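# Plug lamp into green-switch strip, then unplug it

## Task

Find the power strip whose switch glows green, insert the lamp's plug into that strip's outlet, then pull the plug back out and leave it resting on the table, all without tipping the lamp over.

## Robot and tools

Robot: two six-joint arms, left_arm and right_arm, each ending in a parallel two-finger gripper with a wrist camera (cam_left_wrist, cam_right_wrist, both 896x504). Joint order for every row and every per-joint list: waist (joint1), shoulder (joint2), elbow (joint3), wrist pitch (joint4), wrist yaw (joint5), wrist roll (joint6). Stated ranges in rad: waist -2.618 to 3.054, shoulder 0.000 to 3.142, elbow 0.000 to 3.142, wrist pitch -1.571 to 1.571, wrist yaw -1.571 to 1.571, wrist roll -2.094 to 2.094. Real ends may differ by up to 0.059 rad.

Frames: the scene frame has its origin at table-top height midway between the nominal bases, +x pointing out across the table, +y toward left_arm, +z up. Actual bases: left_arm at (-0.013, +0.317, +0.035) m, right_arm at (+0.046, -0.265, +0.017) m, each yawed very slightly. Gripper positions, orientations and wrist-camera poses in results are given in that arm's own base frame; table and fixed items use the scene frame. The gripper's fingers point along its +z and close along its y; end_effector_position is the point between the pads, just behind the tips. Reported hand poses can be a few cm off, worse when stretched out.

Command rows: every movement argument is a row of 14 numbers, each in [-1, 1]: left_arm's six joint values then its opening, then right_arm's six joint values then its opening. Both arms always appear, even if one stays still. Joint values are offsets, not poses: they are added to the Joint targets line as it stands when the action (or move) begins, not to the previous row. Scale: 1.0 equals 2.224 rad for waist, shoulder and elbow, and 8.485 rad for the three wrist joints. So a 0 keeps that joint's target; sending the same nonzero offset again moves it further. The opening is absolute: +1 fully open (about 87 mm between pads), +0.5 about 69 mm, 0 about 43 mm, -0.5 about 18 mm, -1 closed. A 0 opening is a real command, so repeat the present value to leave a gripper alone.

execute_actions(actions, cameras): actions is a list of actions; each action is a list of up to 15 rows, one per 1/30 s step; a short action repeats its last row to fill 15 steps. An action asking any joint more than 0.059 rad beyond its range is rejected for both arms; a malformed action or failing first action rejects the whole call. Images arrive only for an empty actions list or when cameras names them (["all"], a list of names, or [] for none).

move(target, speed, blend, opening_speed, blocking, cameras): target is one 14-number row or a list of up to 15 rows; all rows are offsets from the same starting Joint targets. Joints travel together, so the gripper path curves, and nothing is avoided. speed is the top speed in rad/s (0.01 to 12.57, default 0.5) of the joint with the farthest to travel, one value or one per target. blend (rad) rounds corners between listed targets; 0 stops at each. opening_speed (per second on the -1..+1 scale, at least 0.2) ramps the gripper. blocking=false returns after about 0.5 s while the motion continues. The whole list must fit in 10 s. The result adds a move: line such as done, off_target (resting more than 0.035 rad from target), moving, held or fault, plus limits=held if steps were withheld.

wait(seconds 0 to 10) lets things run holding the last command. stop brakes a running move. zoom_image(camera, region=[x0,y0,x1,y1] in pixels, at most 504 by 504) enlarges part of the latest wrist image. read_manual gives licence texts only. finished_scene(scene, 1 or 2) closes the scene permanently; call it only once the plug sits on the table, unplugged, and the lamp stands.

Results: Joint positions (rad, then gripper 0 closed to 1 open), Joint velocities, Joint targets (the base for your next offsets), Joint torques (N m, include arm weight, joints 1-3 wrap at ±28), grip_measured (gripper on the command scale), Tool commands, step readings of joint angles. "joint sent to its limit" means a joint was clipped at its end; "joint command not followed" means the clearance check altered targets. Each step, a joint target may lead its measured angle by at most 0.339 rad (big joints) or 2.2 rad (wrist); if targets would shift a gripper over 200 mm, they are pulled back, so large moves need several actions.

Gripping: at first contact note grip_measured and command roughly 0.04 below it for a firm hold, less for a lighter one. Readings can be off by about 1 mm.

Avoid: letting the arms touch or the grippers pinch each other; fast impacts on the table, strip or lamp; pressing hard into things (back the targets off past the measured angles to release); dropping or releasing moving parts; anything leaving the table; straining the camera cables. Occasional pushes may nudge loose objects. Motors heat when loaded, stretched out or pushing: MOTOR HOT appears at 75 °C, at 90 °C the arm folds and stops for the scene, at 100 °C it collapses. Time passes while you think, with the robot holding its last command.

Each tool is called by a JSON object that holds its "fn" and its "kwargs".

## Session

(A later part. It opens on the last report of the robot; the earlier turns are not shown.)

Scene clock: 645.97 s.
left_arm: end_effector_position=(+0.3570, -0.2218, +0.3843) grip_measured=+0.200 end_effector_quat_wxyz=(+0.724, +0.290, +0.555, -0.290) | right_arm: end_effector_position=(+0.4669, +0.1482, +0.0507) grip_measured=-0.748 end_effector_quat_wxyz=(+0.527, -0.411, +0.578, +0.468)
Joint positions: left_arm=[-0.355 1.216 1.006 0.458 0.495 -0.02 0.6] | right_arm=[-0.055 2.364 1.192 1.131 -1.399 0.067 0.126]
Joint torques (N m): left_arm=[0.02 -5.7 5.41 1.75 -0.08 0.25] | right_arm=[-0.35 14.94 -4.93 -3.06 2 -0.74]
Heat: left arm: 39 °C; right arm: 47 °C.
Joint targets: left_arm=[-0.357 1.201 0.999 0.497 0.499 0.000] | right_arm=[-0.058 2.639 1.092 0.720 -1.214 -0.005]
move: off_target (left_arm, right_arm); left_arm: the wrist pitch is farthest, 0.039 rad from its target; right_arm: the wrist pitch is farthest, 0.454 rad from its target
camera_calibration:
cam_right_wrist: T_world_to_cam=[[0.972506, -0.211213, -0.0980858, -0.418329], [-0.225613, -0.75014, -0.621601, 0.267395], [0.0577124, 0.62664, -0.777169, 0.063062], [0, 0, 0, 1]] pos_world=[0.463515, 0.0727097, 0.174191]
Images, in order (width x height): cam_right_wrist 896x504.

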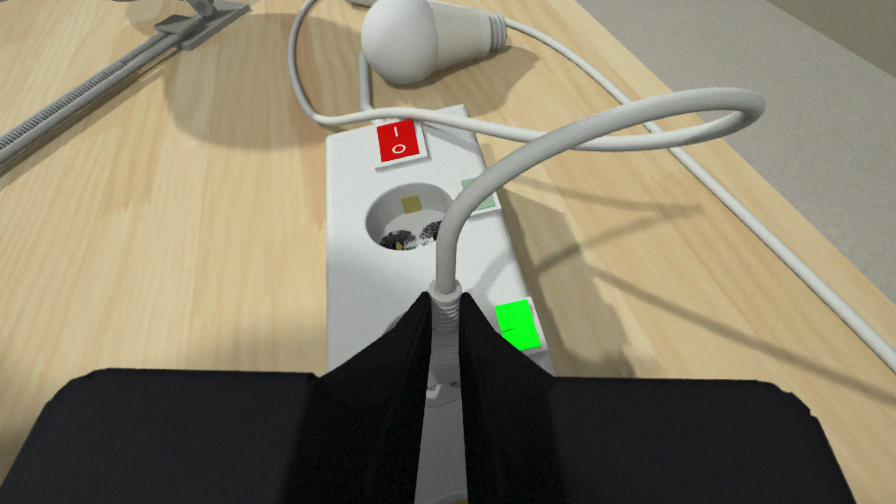

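{"fn": "move", "kwargs": {"target": [0,0,0,0,0,0,0.2,0.002,-0.107,0.035,0.039,-0.017,0.004,-0.95], "speed": 0.5}}

{"fn": "execute_actions", "kwargs": {"actions": [[[0,0,0,0,0,0,0.2,0,-0.139,0.018,-0.021,0,0,-0.95]]], "cameras": ["all"]}}

{"fn": "zoom_image", "kwargs": {"camera": "cam_left_wrist", "region": [420, 290, 530, 390]}}

Scene clock: 658.57 s.
left_arm: end_effector_position=(+0.3570, -0.2218, +0.3843) grip_measured=+0.200 end_effector_quat_wxyz=(+0.724, +0.290, +0.555, -0.290) | right_arm: end_effector_position=(+0.4694, +0.1484, +0.0665) grip_measured=-0.748 end_effector_quat_wxyz=(+0.542, -0.432, +0.558, +0.456)
Joint positions: left_arm=[-0.355 1.216 1.006 0.458 0.495 -0.02 0.6] | right_arm=[-0.055 2.341 1.201 1.164 -1.412 0.066 0.126]
Joint torques (N m): left_arm=[-0.24 -5.6 5.14 1.76 -0.11 0.23] | right_arm=[0.02 -5.37 1.39 0.41 0.64 -0.36]
Motor temperatures (°C): left_arm=[23 27 34 39 23 22 21] | right_arm=[22 53 27 34 29 25 27]
Heat: left arm: 39 °C; right arm: 53 °C.
Joint targets: left_arm=[-0.357 1.201 0.999 0.497 0.499 0.000] | right_arm=[-0.054 2.401 1.170 1.051 -1.359 0.029]
move: off_target (left_arm, right_arm); left_arm: the wrist pitch is farthest, 0.039 rad from its target; right_arm: the wrist pitch is farthest, 0.113 rad from its target

Scene clock: 659.53 s.
left_arm: end_effector_position=(+0.3570, -0.2218, +0.3843) grip_measured=+0.200 end_effector_quat_wxyz=(+0.724, +0.290, +0.555, -0.290) | right_arm: end_effector_position=(+0.4676, +0.1469, +0.1425) grip_measured=-0.747 end_effector_quat_wxyz=(+0.543, -0.412, +0.578, +0.449)
Joint positions: left_arm=[-0.355 1.216 1.006 0.458 0.495 -0.02 0.6] | right_arm=[-0.055 2.096 1.199 0.862 -1.365 0.038 0.126]
Joint torques (N m): left_arm=[-0.03 -5.61 5.11 1.76 -0.1 0.23] | right_arm=[0.02 -10.71 6.04 1.91 0.11 -0.04]
Heat: left arm: 39 °C; right arm: 53 °C.
Joint targets: left_arm=[-0.357 1.201 0.999 0.497 0.499 0.000] | right_arm=[-0.054 2.092 1.210 0.873 -1.359 0.029]
Step readings (joint positions of left_arm | right_arm):
0: [-0.355 1.216 1.006 0.458 0.495 -0.020] | [-0.055 2.341 1.201 1.164 -1.412 0.066]
1: [-0.355 1.216 1.006 0.458 0.495 -0.020] | [-0.055 2.315 1.202 1.140 -1.410 0.063]
2: [-0.355 1.216 1.006 0.458 0.495 -0.020] | [-0.055 2.274 1.196 1.059 -1.394 0.055]
4: [-0.355 1.216 1.006 0.458 0.495 -0.020] | [-0.055 2.193 1.196 0.978 -1.389 0.053]
8: [-0.355 1.216 1.006 0.458 0.495 -0.020] | [-0.055 2.096 1.199 0.937 -1.377 0.043]
15: [-0.355 1.216 1.006 0.458 0.495 -0.020] | [-0.055 2.096 1.199 0.876 -1.369 0.040]
camera_calibration:
cam_left_wrist: T_world_to_cam=[[-0.709206, -0.697984, -0.099219, 0.138494], [-0.345472, 0.466754, -0.814119, 0.565347], [0.614553, -0.543101, -0.572159, 0.0249458], [0, 0, 0, 1]] pos_world=[0.278202, -0.153663, 0.488273]
cam_right_wrist: T_world_to_cam=[[0.967625, -0.244315, -0.0633479, -0.408142], [-0.229616, -0.747925, -0.622804, 0.325351], [0.104781, 0.617186, -0.779809, 0.114873], [0, 0, 0, 1]] pos_world=[0.457597, 0.0727249, 0.266354]

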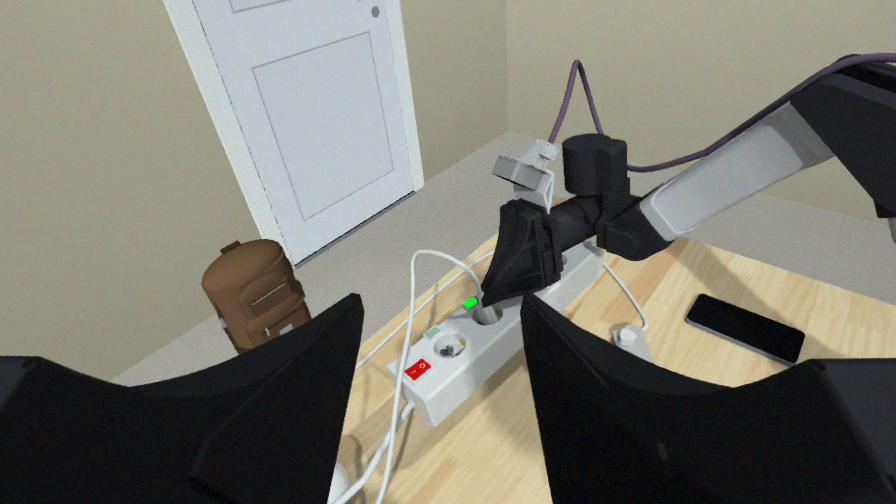

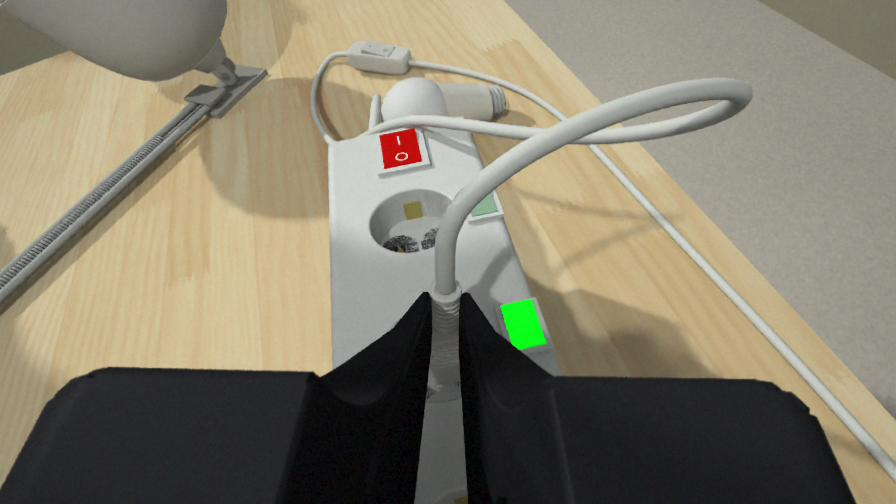

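Scaled by 4.582.

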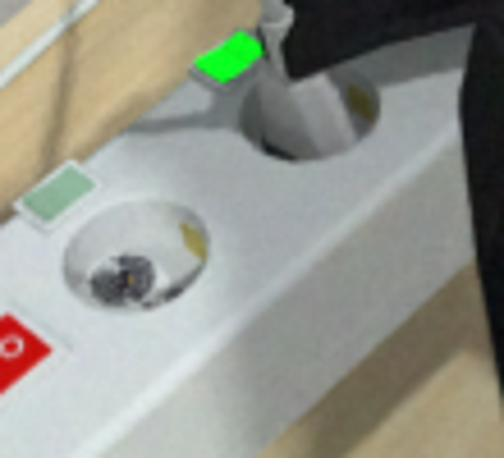

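{"fn": "move", "kwargs": {"target": [0,0,0,0,0,0,0.2,0,0.139,-0.018,0.021,0,0,-0.95], "speed": 0.6}}

{"fn": "execute_actions", "kwargs": {"actions": [[[0,0,0,0,0,0,0.2,0,-0.15,0.09,-0.004,0,0,-0.95],[0,0,0,0,0,0,0.2,0,-0.15,0.09,-0.004,0,0,-0.95],[0,0,0,0,0,0,0.2,0,-0.15,0.09,-0.004,0,0,-0.95],[0,0,0,0,0,0,0.2,0,-0.15,0.09,-0.004,0,0,-0.95],[0,0,0,0,0,0,0.2,0,-0.15,0.09,-0.004,0,0,-0.95],[0,0,0,0,0,0,0.2,0,-0.15,0.05,-0.02,0,0,-0.95]]], "cameras": ["all"]}}

{"fn": "zoom_image", "kwargs": {"camera": "cam_left_wrist", "region": [420, 270, 530, 380]}}

Scene clock: 672.73 s.
left_arm: end_effector_position=(+0.3570, -0.2218, +0.3843) grip_measured=+0.200 end_effector_quat_wxyz=(+0.724, +0.290, +0.555, -0.290) | right_arm: end_effector_position=(+0.4631, +0.1493, +0.0675) grip_measured=-0.746 end_effector_quat_wxyz=(+0.530, -0.434, +0.559, +0.468)
Joint positions: left_arm=[-0.355 1.216 1.006 0.458 0.495 -0.02 0.6] | right_arm=[-0.055 2.327 1.196 1.125 -1.439 0.059 0.127]
Joint torques (N m): left_arm=[0.02 -5.65 5.24 1.77 -0.13 0.17] | right_arm=[-0.03 -3.96 1.81 0.78 0.9 -0.29]
Heat: left arm: 39 °C; right arm: 54 °C.
Joint targets: left_arm=[-0.357 1.201 0.999 0.497 0.499 0.000] | right_arm=[-0.054 2.401 1.170 1.051 -1.359 0.028]
move: off_target (left_arm, right_arm); left_arm: the wrist pitch is farthest, 0.039 rad from its target; right_arm: the wrist yaw is farthest, 0.080 rad from its target

Scene clock: 673.67 s.
left_arm: end_effector_position=(+0.3570, -0.2218, +0.3843) grip_measured=+0.200 end_effector_quat_wxyz=(+0.724, +0.290, +0.555, -0.290) | right_arm: end_effector_position=(+0.4818, +0.1461, +0.1775) grip_measured=-0.747 end_effector_quat_wxyz=(+0.571, -0.437, +0.550, +0.426)
Joint positions: left_arm=[-0.355 1.216 1.006 0.458 0.495 -0.02 0.6] | right_arm=[-0.055 2.077 1.282 0.866 -1.367 0.04 0.127]
Joint torques (N m): left_arm=[-0.06 -5.65 5.27 1.8 -0.09 0.23] | right_arm=[0.05 -11.3 5.26 1.93 0.17 -0.06]
Heat: left arm: 39 °C; right arm: 54 °C.
Joint targets: left_arm=[-0.357 1.201 0.999 0.497 0.499 0.000] | right_arm=[-0.054 2.068 1.281 0.881 -1.359 0.029]
Step readings (joint positions of left_arm | right_arm):
0: [-0.355 1.216 1.006 0.458 0.495 -0.020] | [-0.055 2.327 1.196 1.125 -1.439 0.059]
1: [-0.355 1.216 1.006 0.458 0.495 -0.020] | [-0.055 2.302 1.211 1.101 -1.438 0.057]
2: [-0.355 1.216 1.006 0.458 0.495 -0.020] | [-0.055 2.275 1.234 1.047 -1.424 0.057]
4: [-0.355 1.216 1.006 0.458 0.495 -0.020] | [-0.055 2.202 1.286 1.010 -1.404 0.054]
8: [-0.355 1.216 1.006 0.458 0.495 -0.020] | [-0.055 2.056 1.321 0.984 -1.374 0.040]
15: [-0.355 1.216 1.006 0.458 0.495 -0.020] | [-0.055 2.070 1.286 0.894 -1.369 0.040]
camera_calibration:
cam_left_wrist: T_world_to_cam=[[-0.709206, -0.697984, -0.099219, 0.138494], [-0.345472, 0.466754, -0.814119, 0.565347], [0.614553, -0.543101, -0.572159, 0.0249458], [0, 0, 0, 1]] pos_world=[0.278202, -0.153663, 0.488273]
cam_right_wrist: T_world_to_cam=[[0.969264, -0.242875, 0.0392289, -0.439004], [-0.162488, -0.751694, -0.639182, 0.320975], [0.184729, 0.613162, -0.768055, 0.101168], [0, 0, 0, 1]] pos_world=[0.458976, 0.0726198, 0.300086]

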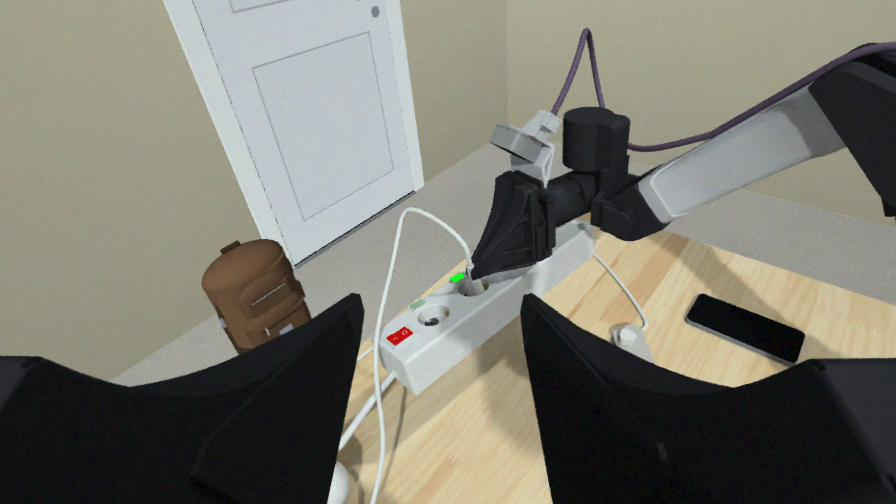

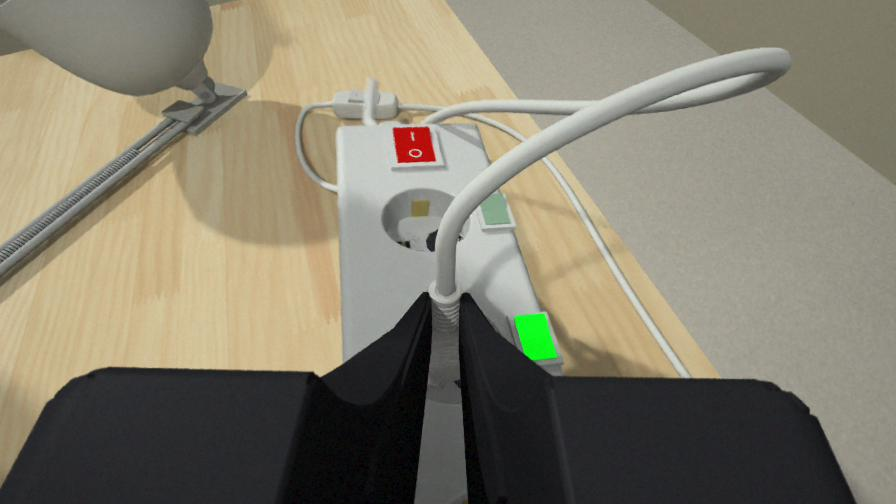

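Scaled by 4.582.

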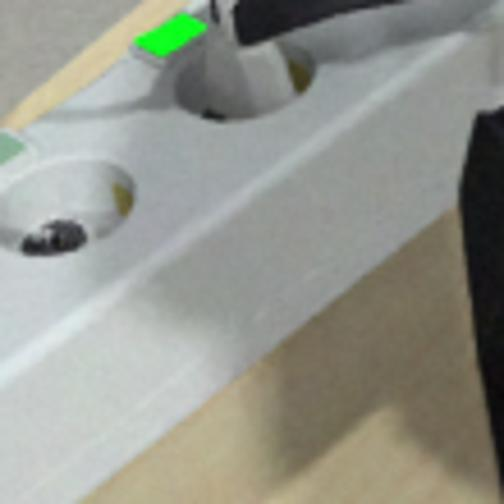

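{"fn": "execute_actions", "kwargs": {"actions": [[[0,0,0,0,0,0,0.2,0,0.13,0,0.01,0,0,-0.95],[0,0,0,0,0,0,0.2,0,0.14,0,0.01,0,0,-0.95],[0,0,0,0,0,0,0.2,0,0.14,0,0.01,0,0,-0.95],[0,0,0,0,0,0,0.2,0,0.14,0,0.01,0,0,-0.95],[0,0,0,0,0,0,0.2,0,-0.07,0,0,0,0,-0.95],[0,0,0,0,0,0,0.2,0,-0.07,0,0,0,0,-0.95],[0,0,0,0,0,0,0.2,0,-0.03,0,0,0,0,-0.95],[0,0,0,0,0,0,0.2,0,0,0,0,0,0,-0.95]]], "cameras": ["all"]}}

Scene clock: 706.27 s.
left_arm: end_effector_position=(+0.3570, -0.2218, +0.3843) grip_measured=+0.200 end_effector_quat_wxyz=(+0.724, +0.290, +0.555, -0.290) | right_arm: end_effector_position=(+0.4849, +0.1432, +0.1787) grip_measured=-0.748 end_effector_quat_wxyz=(+0.577, -0.431, +0.553, +0.417)
Joint positions: left_arm=[-0.355 1.216 1.006 0.458 0.495 -0.02 0.6] | right_arm=[-0.059 2.071 1.277 0.862 -1.346 0.03 0.126]
Joint torques (N m): left_arm=[-0.31 -5.5 5.29 1.8 -0.11 0.17] | right_arm=[0.49 -10.78 5.68 1.99 -0.06 0.05]
Motor temperatures (°C): left_arm=[23 27 34 39 23 22 21] | right_arm=[22 59 30 32 25 24 27]
Heat: left arm: 39 °C; right arm: 59 °C.
Joint targets: left_arm=[-0.357 1.201 0.999 0.497 0.499 0.000] | right_arm=[-0.054 2.067 1.281 0.881 -1.359 0.029]
Step readings (joint positions of left_arm | right_arm):
0: [-0.355 1.216 1.006 0.458 0.495 -0.020] | [-0.055 2.077 1.282 0.866 -1.367 0.040]
1: [-0.355 1.216 1.006 0.458 0.495 -0.020] | [-0.055 2.117 1.286 0.888 -1.371 0.040]
2: [-0.355 1.216 1.006 0.458 0.495 -0.020] | [-0.055 2.163 1.305 0.928 -1.376 0.040]
4: [-0.355 1.216 1.006 0.458 0.495 -0.020] | [-0.054 2.282 1.317 0.963 -1.353 0.030]
8: [-0.355 1.216 1.006 0.458 0.495 -0.020] | [-0.059 2.195 1.254 0.847 -1.346 0.031]
15: [-0.355 1.216 1.006 0.458 0.495 -0.020] | [-0.059 2.059 1.277 0.882 -1.346 0.030]
camera_calibration:
cam_left_wrist: T_world_to_cam=[[-0.709206, -0.697984, -0.099219, 0.138494], [-0.345472, 0.466754, -0.814119, 0.565347], [0.614553, -0.543101, -0.572159, 0.0249458], [0, 0, 0, 1]] pos_world=[0.278202, -0.153663, 0.488273]
cam_right_wrist: T_world_to_cam=[[0.962641, -0.266878, 0.0458012, -0.437286], [-0.176935, -0.747997, -0.639683, 0.326557], [0.204976, 0.607681, -0.767273, 0.0941778], [0, 0, 0, 1]] pos_world=[0.459425, 0.0703315, 0.301181]

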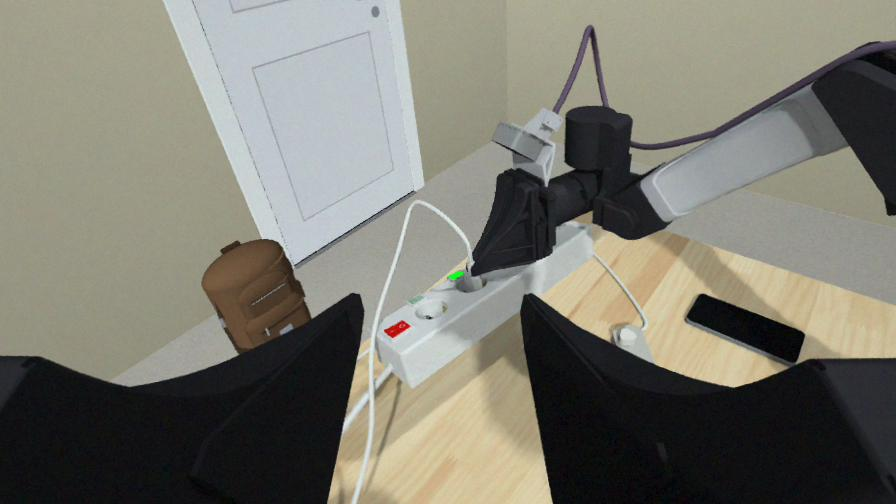

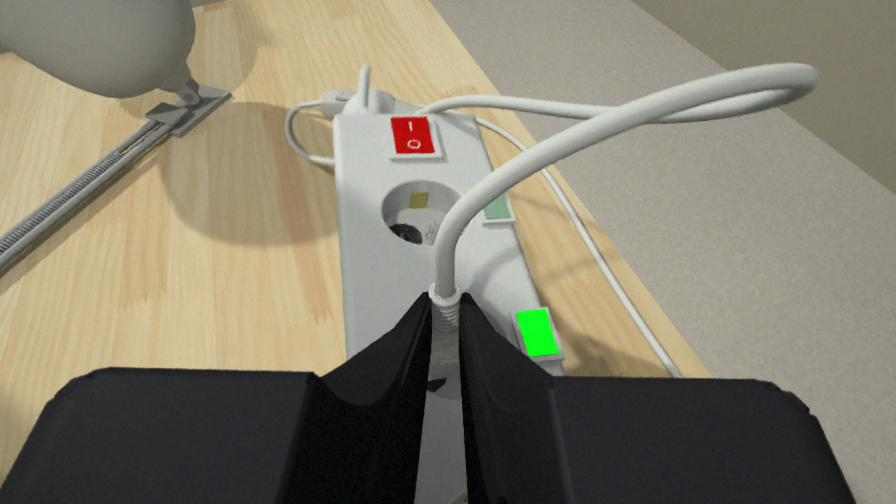

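{"fn": "execute_actions", "kwargs": {"actions": [[[0,0,0,0,0,0,0.2,0,0.06,0,0,0,0.03,-0.95],[0,0,0,0,0,0,0.2,0,0.06,0,0,0,0.03,-0.95],[0,0,0,0,0,0,0.2,0,-0.06,0,0,0,-0.03,-0.95],[0,0,0,0,0,0,0.2,0,-0.06,0,0,0,-0.03,-0.95],[0,0,0,0,0,0,0.2,0,0.06,0,0,0,0.03,-0.95],[0,0,0,0,0,0,0.2,0,0.06,0,0,0,0.03,-0.95],[0,0,0,0,0,0,0.2,0,-0.06,0,0,0,-0.03,-0.95],[0,0,0,0,0,0,0.2,0,-0.06,0,0,0,-0.03,-0.95],[0,0,0,0,0,0,0.2,0,0.06,0,0,0,0.03,-0.95],[0,0,0,0,0,0,0.2,0,0.06,0,0,0,0.03,-0.95],[0,0,0,0,0,0,0.2,0,-0.06,0,0,0,-0.03,-0.95],[0,0,0,0,0,0,0.2,0,-0.06,0,0,0,-0.03,-0.95],[0,0,0,0,0,0,0.2,0,0.06,0,0,0,0.03,-0.95],[0,0,0,0,0,0,0.2,0,0.06,0,0,0,0.03,-0.95],[0,0,0,0,0,0,0.2,0,0,0,0,0,0,-0.95]]], "cameras": ["all"]}}

{"fn": "zoom_image", "kwargs": {"camera": "cam_left_wrist", "region": [420, 240, 520, 340]}}

Scene clock: 733.23 s.
left_arm: end_effector_position=(+0.3570, -0.2218, +0.3843) grip_measured=+0.200 end_effector_quat_wxyz=(+0.724, +0.290, +0.555, -0.290) | right_arm: end_effector_position=(+0.4865, +0.1433, +0.1695) grip_measured=-0.747 end_effector_quat_wxyz=(+0.570, -0.425, +0.560, +0.425)
Joint positions: left_arm=[-0.355 1.216 1.006 0.458 0.495 -0.02 0.6] | right_arm=[-0.059 2.096 1.283 0.865 -1.348 0.043 0.126]
Joint torques (N m): left_arm=[0.14 -5.63 5.27 1.79 -0.05 0.2] | right_arm=[0.46 -13.19 5.14 1.94 -0.04 -0.08]
Motor temperatures (°C): left_arm=[23 27 34 39 23 22 21] | right_arm=[22 58 30 32 25 24 27]
Heat: left arm: 39 °C; right arm: 58 °C.
Joint targets: left_arm=[-0.357 1.201 0.999 0.497 0.499 0.000] | right_arm=[-0.054 2.067 1.281 0.881 -1.359 0.028]
Step readings (joint positions of left_arm | right_arm):
0: [-0.355 1.216 1.006 0.458 0.495 -0.020] | [-0.059 2.071 1.277 0.862 -1.346 0.030]
1: [-0.355 1.216 1.006 0.458 0.495 -0.020] | [-0.059 2.085 1.278 0.869 -1.347 0.063]
2: [-0.355 1.216 1.006 0.458 0.495 -0.020] | [-0.059 2.108 1.287 0.883 -1.347 0.108]
4: [-0.355 1.216 1.006 0.458 0.495 -0.020] | [-0.059 2.110 1.269 0.846 -1.344 0.024]
8: [-0.355 1.216 1.006 0.458 0.495 -0.020] | [-0.059 2.104 1.263 0.829 -1.345 -0.005]
15: [-0.355 1.216 1.006 0.458 0.495 -0.020] | [-0.059 2.108 1.291 0.876 -1.348 0.081]
camera_calibration:
cam_left_wrist: T_world_to_cam=[[-0.709206, -0.697984, -0.099219, 0.138494], [-0.345472, 0.466754, -0.814119, 0.565347], [0.614553, -0.543101, -0.572159, 0.0249458], [0, 0, 0, 1]] pos_world=[0.278202, -0.153663, 0.488273]
cam_right_wrist: T_world_to_cam=[[0.964205, -0.2646, 0.0171671, -0.434604], [-0.193266, -0.745636, -0.637711, 0.328285], [0.181539, 0.611567, -0.770084, 0.098029], [0, 0, 0, 1]] pos_world=[0.464697, 0.0698339, 0.292303]

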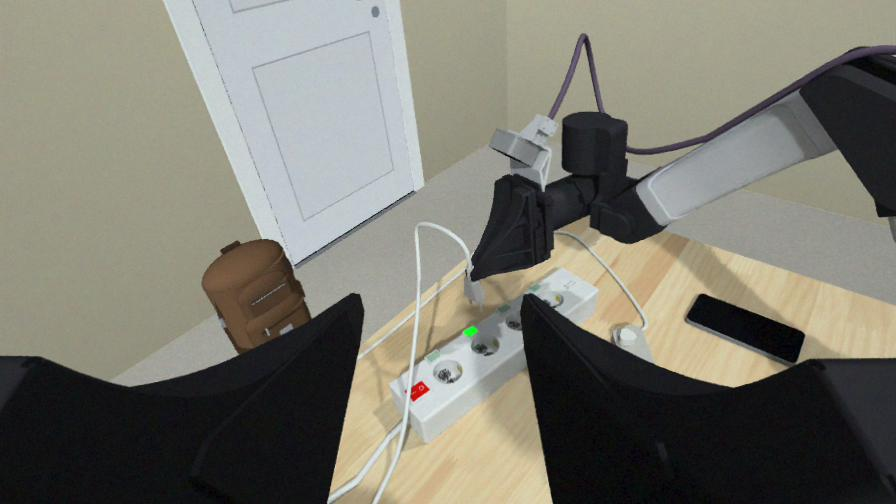

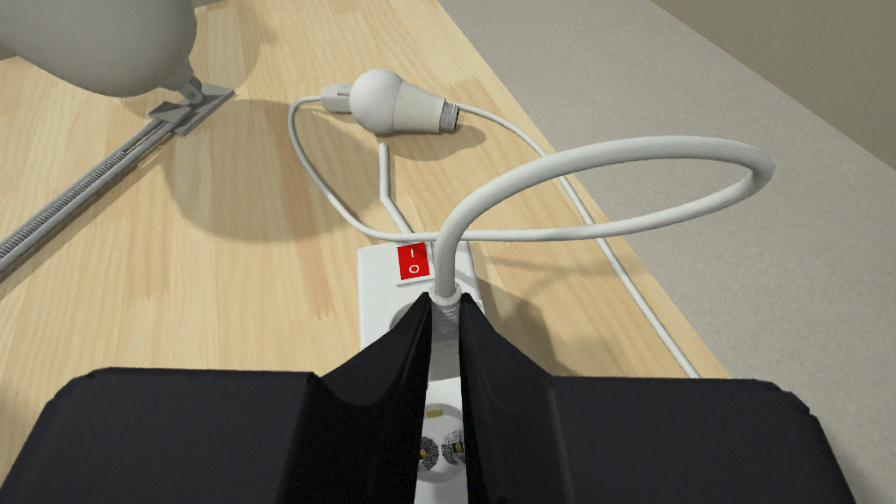

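Scaled by 5.040.

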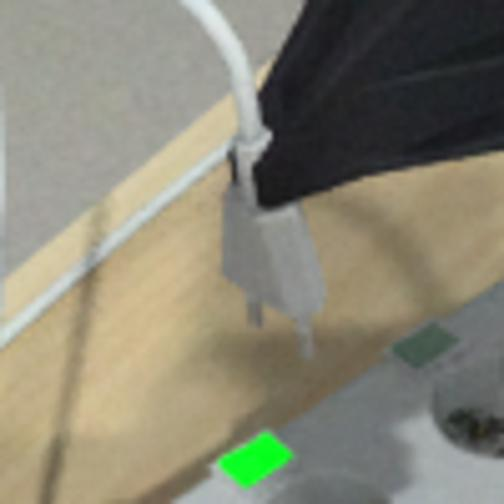

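{"fn": "move", "kwargs": {"target": [[0,0,0,0,0,0,0.2,0.2702,0.0418,0.2684,-0.27,0.1531,0.2077,-0.95],[0,0,0,0,0,0,0.2,0.2702,0.2086,0.438,-0.2748,0.1531,0.2077,-0.95],[0,0,0,0,0,0,0.2,0.2702,0.2086,0.388,-0.2748,0.1531,0.2077,-0.95]], "speed": [0.7,0.5,0.2], "blend": [0.08,0.03,0], "cameras": ["all"]}}

Scene clock: 745.87 s.
left_arm: end_effector_position=(+0.3570, -0.2218, +0.3843) grip_measured=+0.200 end_effector_quat_wxyz=(+0.724, +0.290, +0.555, -0.290) | right_arm: end_effector_position=(+0.3512, +0.2749, -0.0048) grip_measured=-0.747 end_effector_quat_wxyz=(-0.074, +0.578, +0.809, -0.080)
Joint positions: left_arm=[-0.355 1.216 1.006 0.458 0.495 -0.02 0.6] | right_arm=[0.544 2.519 2.161 -1.42 -0.072 1.778 0.126]
Joint torques (N m): left_arm=[-0.12 -5.78 5.14 1.76 -0.11 0.21] | right_arm=[0.28 -11.56 3.15 -0.38 0.23 0.24]
Motor temperatures (°C): left_arm=[23 27 34 39 23 22 21] | right_arm=[22 61 31 31 25 24 27]
Heat: left arm: 39 °C; right arm: 61 °C.
Joint targets: left_arm=[-0.357 1.201 0.999 0.497 0.499 0.000] | right_arm=[0.547 2.531 2.144 -1.450 -0.060 1.791]
move: off_target (left_arm); left_arm: the wrist pitch is farthest, 0.039 rad from its target
camera_calibration:
cam_left_wrist: T_world_to_cam=[[-0.709206, -0.697984, -0.099219, 0.138494], [-0.345472, 0.466754, -0.814119, 0.565347], [0.614553, -0.543101, -0.572159, 0.0249458], [0, 0, 0, 1]] pos_world=[0.278202, -0.153663, 0.488273]
cam_right_wrist: T_world_to_cam=[[-0.922586, -0.328404, 0.20245, 0.414712], [-0.0513613, 0.62465, 0.779214, -0.130523], [-0.382357, 0.708494, -0.593161, 0.0800538], [0, 0, 0, 1]] pos_world=[0.406513, 0.161007, 0.0652317]

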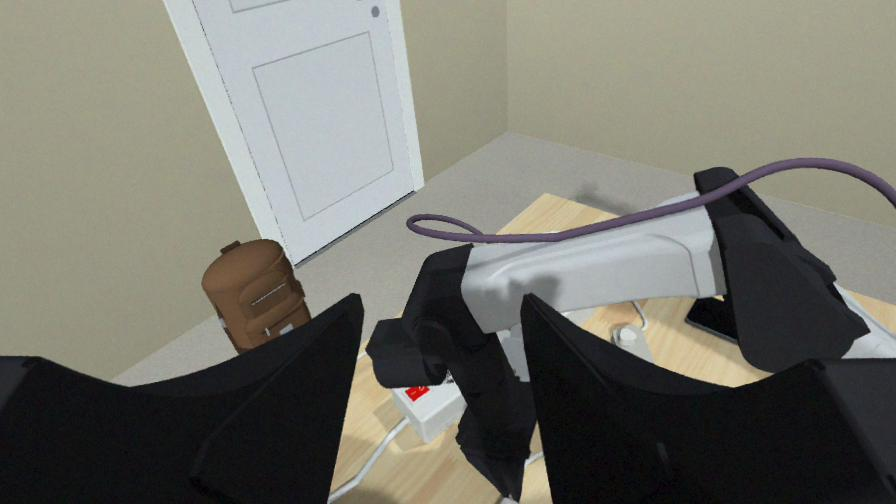

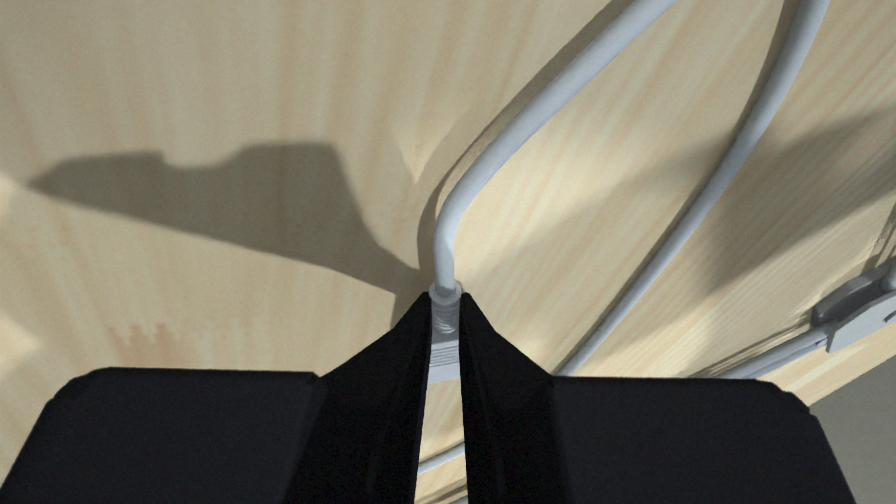

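{"fn": "move", "kwargs": {"target": [[0,0,0,0,0,0,0.2,0,0,-0.008,0,0,0,-0.95],[0,0,0,0,0,0,0.2,0,0,-0.008,0,0,0,-0.1]], "speed": 0.1, "opening_speed": 0.8, "cameras": ["cam_right_wrist"]}}

{"fn": "move", "kwargs": {"target": [[0,0,0,0,0,0,0.2,0,0,0.07,0,0,0,-0.1],[0,0,0,0,0,0,0.2,-0.05,-0.1668,-0.1021,0.0048,0,0,-0.1]], "speed": [0.25,0.5], "blend": [0.05,0], "cameras": ["all"]}}

Scene clock: 754.40 s.
left_arm: end_effector_position=(+0.3570, -0.2218, +0.3843) grip_measured=+0.200 end_effector_quat_wxyz=(+0.724, +0.290, +0.555, -0.290) | right_arm: end_effector_position=(+0.3374, +0.2690, -0.0038) grip_measured=-0.101 end_effector_quat_wxyz=(-0.091, +0.577, +0.804, -0.106)
Joint positions: left_arm=[-0.355 1.216 1.006 0.458 0.495 -0.02 0.6] | right_arm=[0.544 2.519 2.151 -1.47 -0.084 1.778 0.45]
Joint torques (N m): left_arm=[-0.06 -5.39 5.33 1.81 -0.1 0.23] | right_arm=[0.27 -11.48 2.44 0.07 0.35 0.25]
Motor temperatures (°C): left_arm=[23 27 34 39 23 22 21] | right_arm=[22 60 30 30 25 24 27]
Heat: left arm: 39 °C; right arm: 60 °C.
Joint targets: left_arm=[-0.357 1.201 0.999 0.497 0.499 0.000] | right_arm=[0.547 2.531 2.127 -1.450 -0.059 1.791]
move: off_target (left_arm); left_arm: the wrist pitch is farthest, 0.039 rad from its target
camera_calibration:
cam_right_wrist: T_world_to_cam=[[-0.90996, -0.320765, 0.262835, 0.393668], [-0.0046261, 0.641615, 0.767013, -0.14873], [-0.414669, 0.696736, -0.585328, 0.0937701], [0, 0, 0, 1]] pos_world=[0.396418, 0.156369, 0.0654947]
Images, in order (width x height): cam_right_wrist 896x504.

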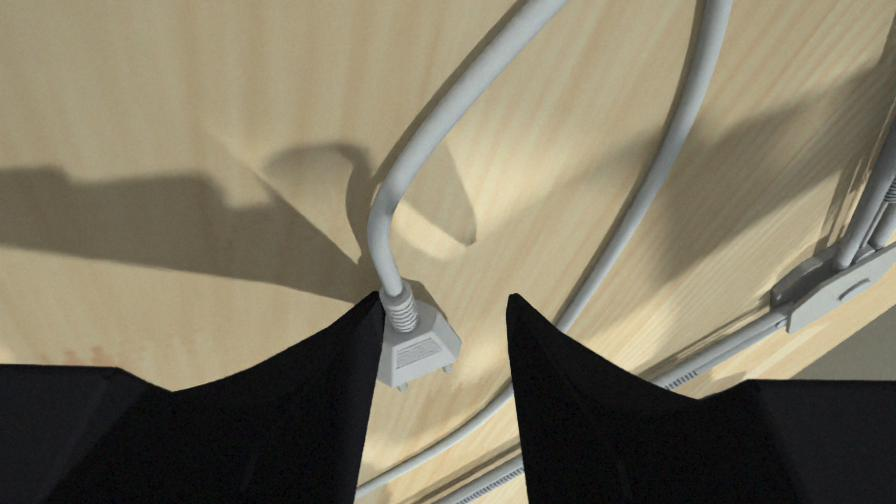

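Scene clock: 756.33 s.
left_arm: end_effector_position=(+0.3570, -0.2218, +0.3843) grip_measured=+0.200 end_effector_quat_wxyz=(+0.724, +0.290, +0.555, -0.290) | right_arm: end_effector_position=(+0.3447, +0.2214, +0.0783) grip_measured=-0.100 end_effector_quat_wxyz=(-0.056, +0.621, +0.781, -0.030)
Joint positions: left_arm=[-0.355 1.216 1.006 0.458 0.495 -0.02 0.6] | right_arm=[0.44 2.18 1.916 -1.411 -0.074 1.778 0.45]
Joint torques (N m): left_arm=[-0.02 -5.56 5.22 1.79 -0.11 0.23] | right_arm=[-0.35 -12.66 3.41 0.16 0.25 0.23]
Motor temperatures (°C): left_arm=[23 27 34 39 23 22 21] | right_arm=[22 61 30 29 25 24 27]
Heat: left arm: 39 °C; right arm: 61 °C.
Joint targets: left_arm=[-0.357 1.201 0.999 0.497 0.499 0.000] | right_arm=[0.436 2.160 1.900 -1.410 -0.060 1.791]
move: off_target (left_arm); left_arm: the wrist pitch is farthest, 0.039 rad from its target
camera_calibration:
cam_left_wrist: T_world_to_cam=[[-0.709206, -0.697984, -0.099219, 0.138494], [-0.345472, 0.466754, -0.814119, 0.565347], [0.614553, -0.543101, -0.572159, 0.0249458], [0, 0, 0, 1]] pos_world=[0.278202, -0.153663, 0.488273]
cam_right_wrist: T_world_to_cam=[[-0.966043, -0.236633, 0.103755, 0.376677], [-0.0583845, 0.591091, 0.804489, -0.154431], [-0.251698, 0.771114, -0.584835, 0.105271], [0, 0, 0, 1]] pos_world=[0.381366, 0.0992412, 0.146722]

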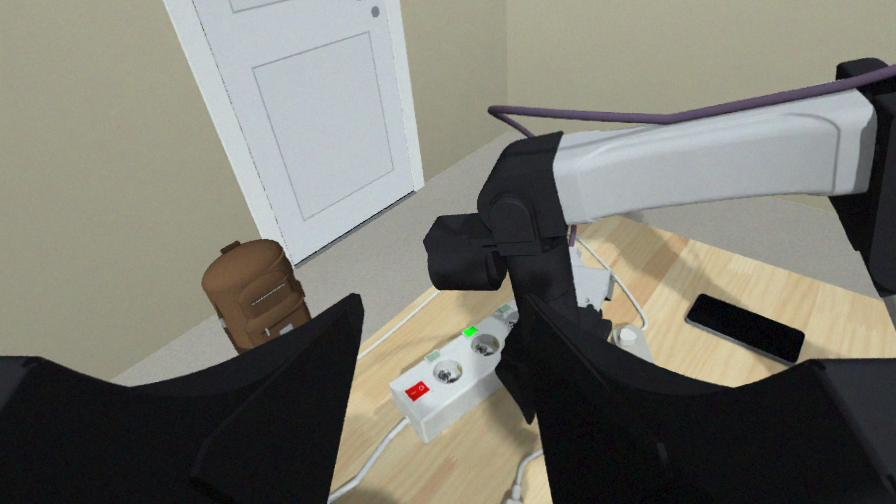

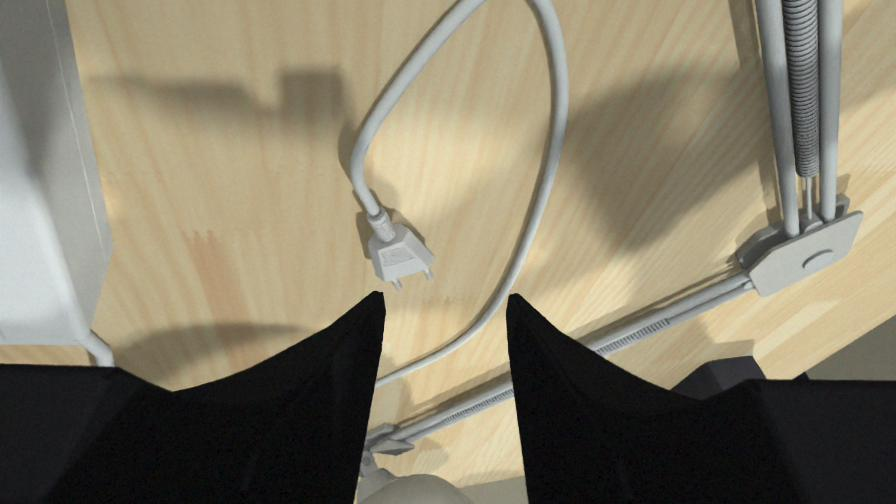

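Plug is lying on the table.

{"fn": "finished_scene", "kwargs": {"scene": 2}}

The scene is finished: the task was done.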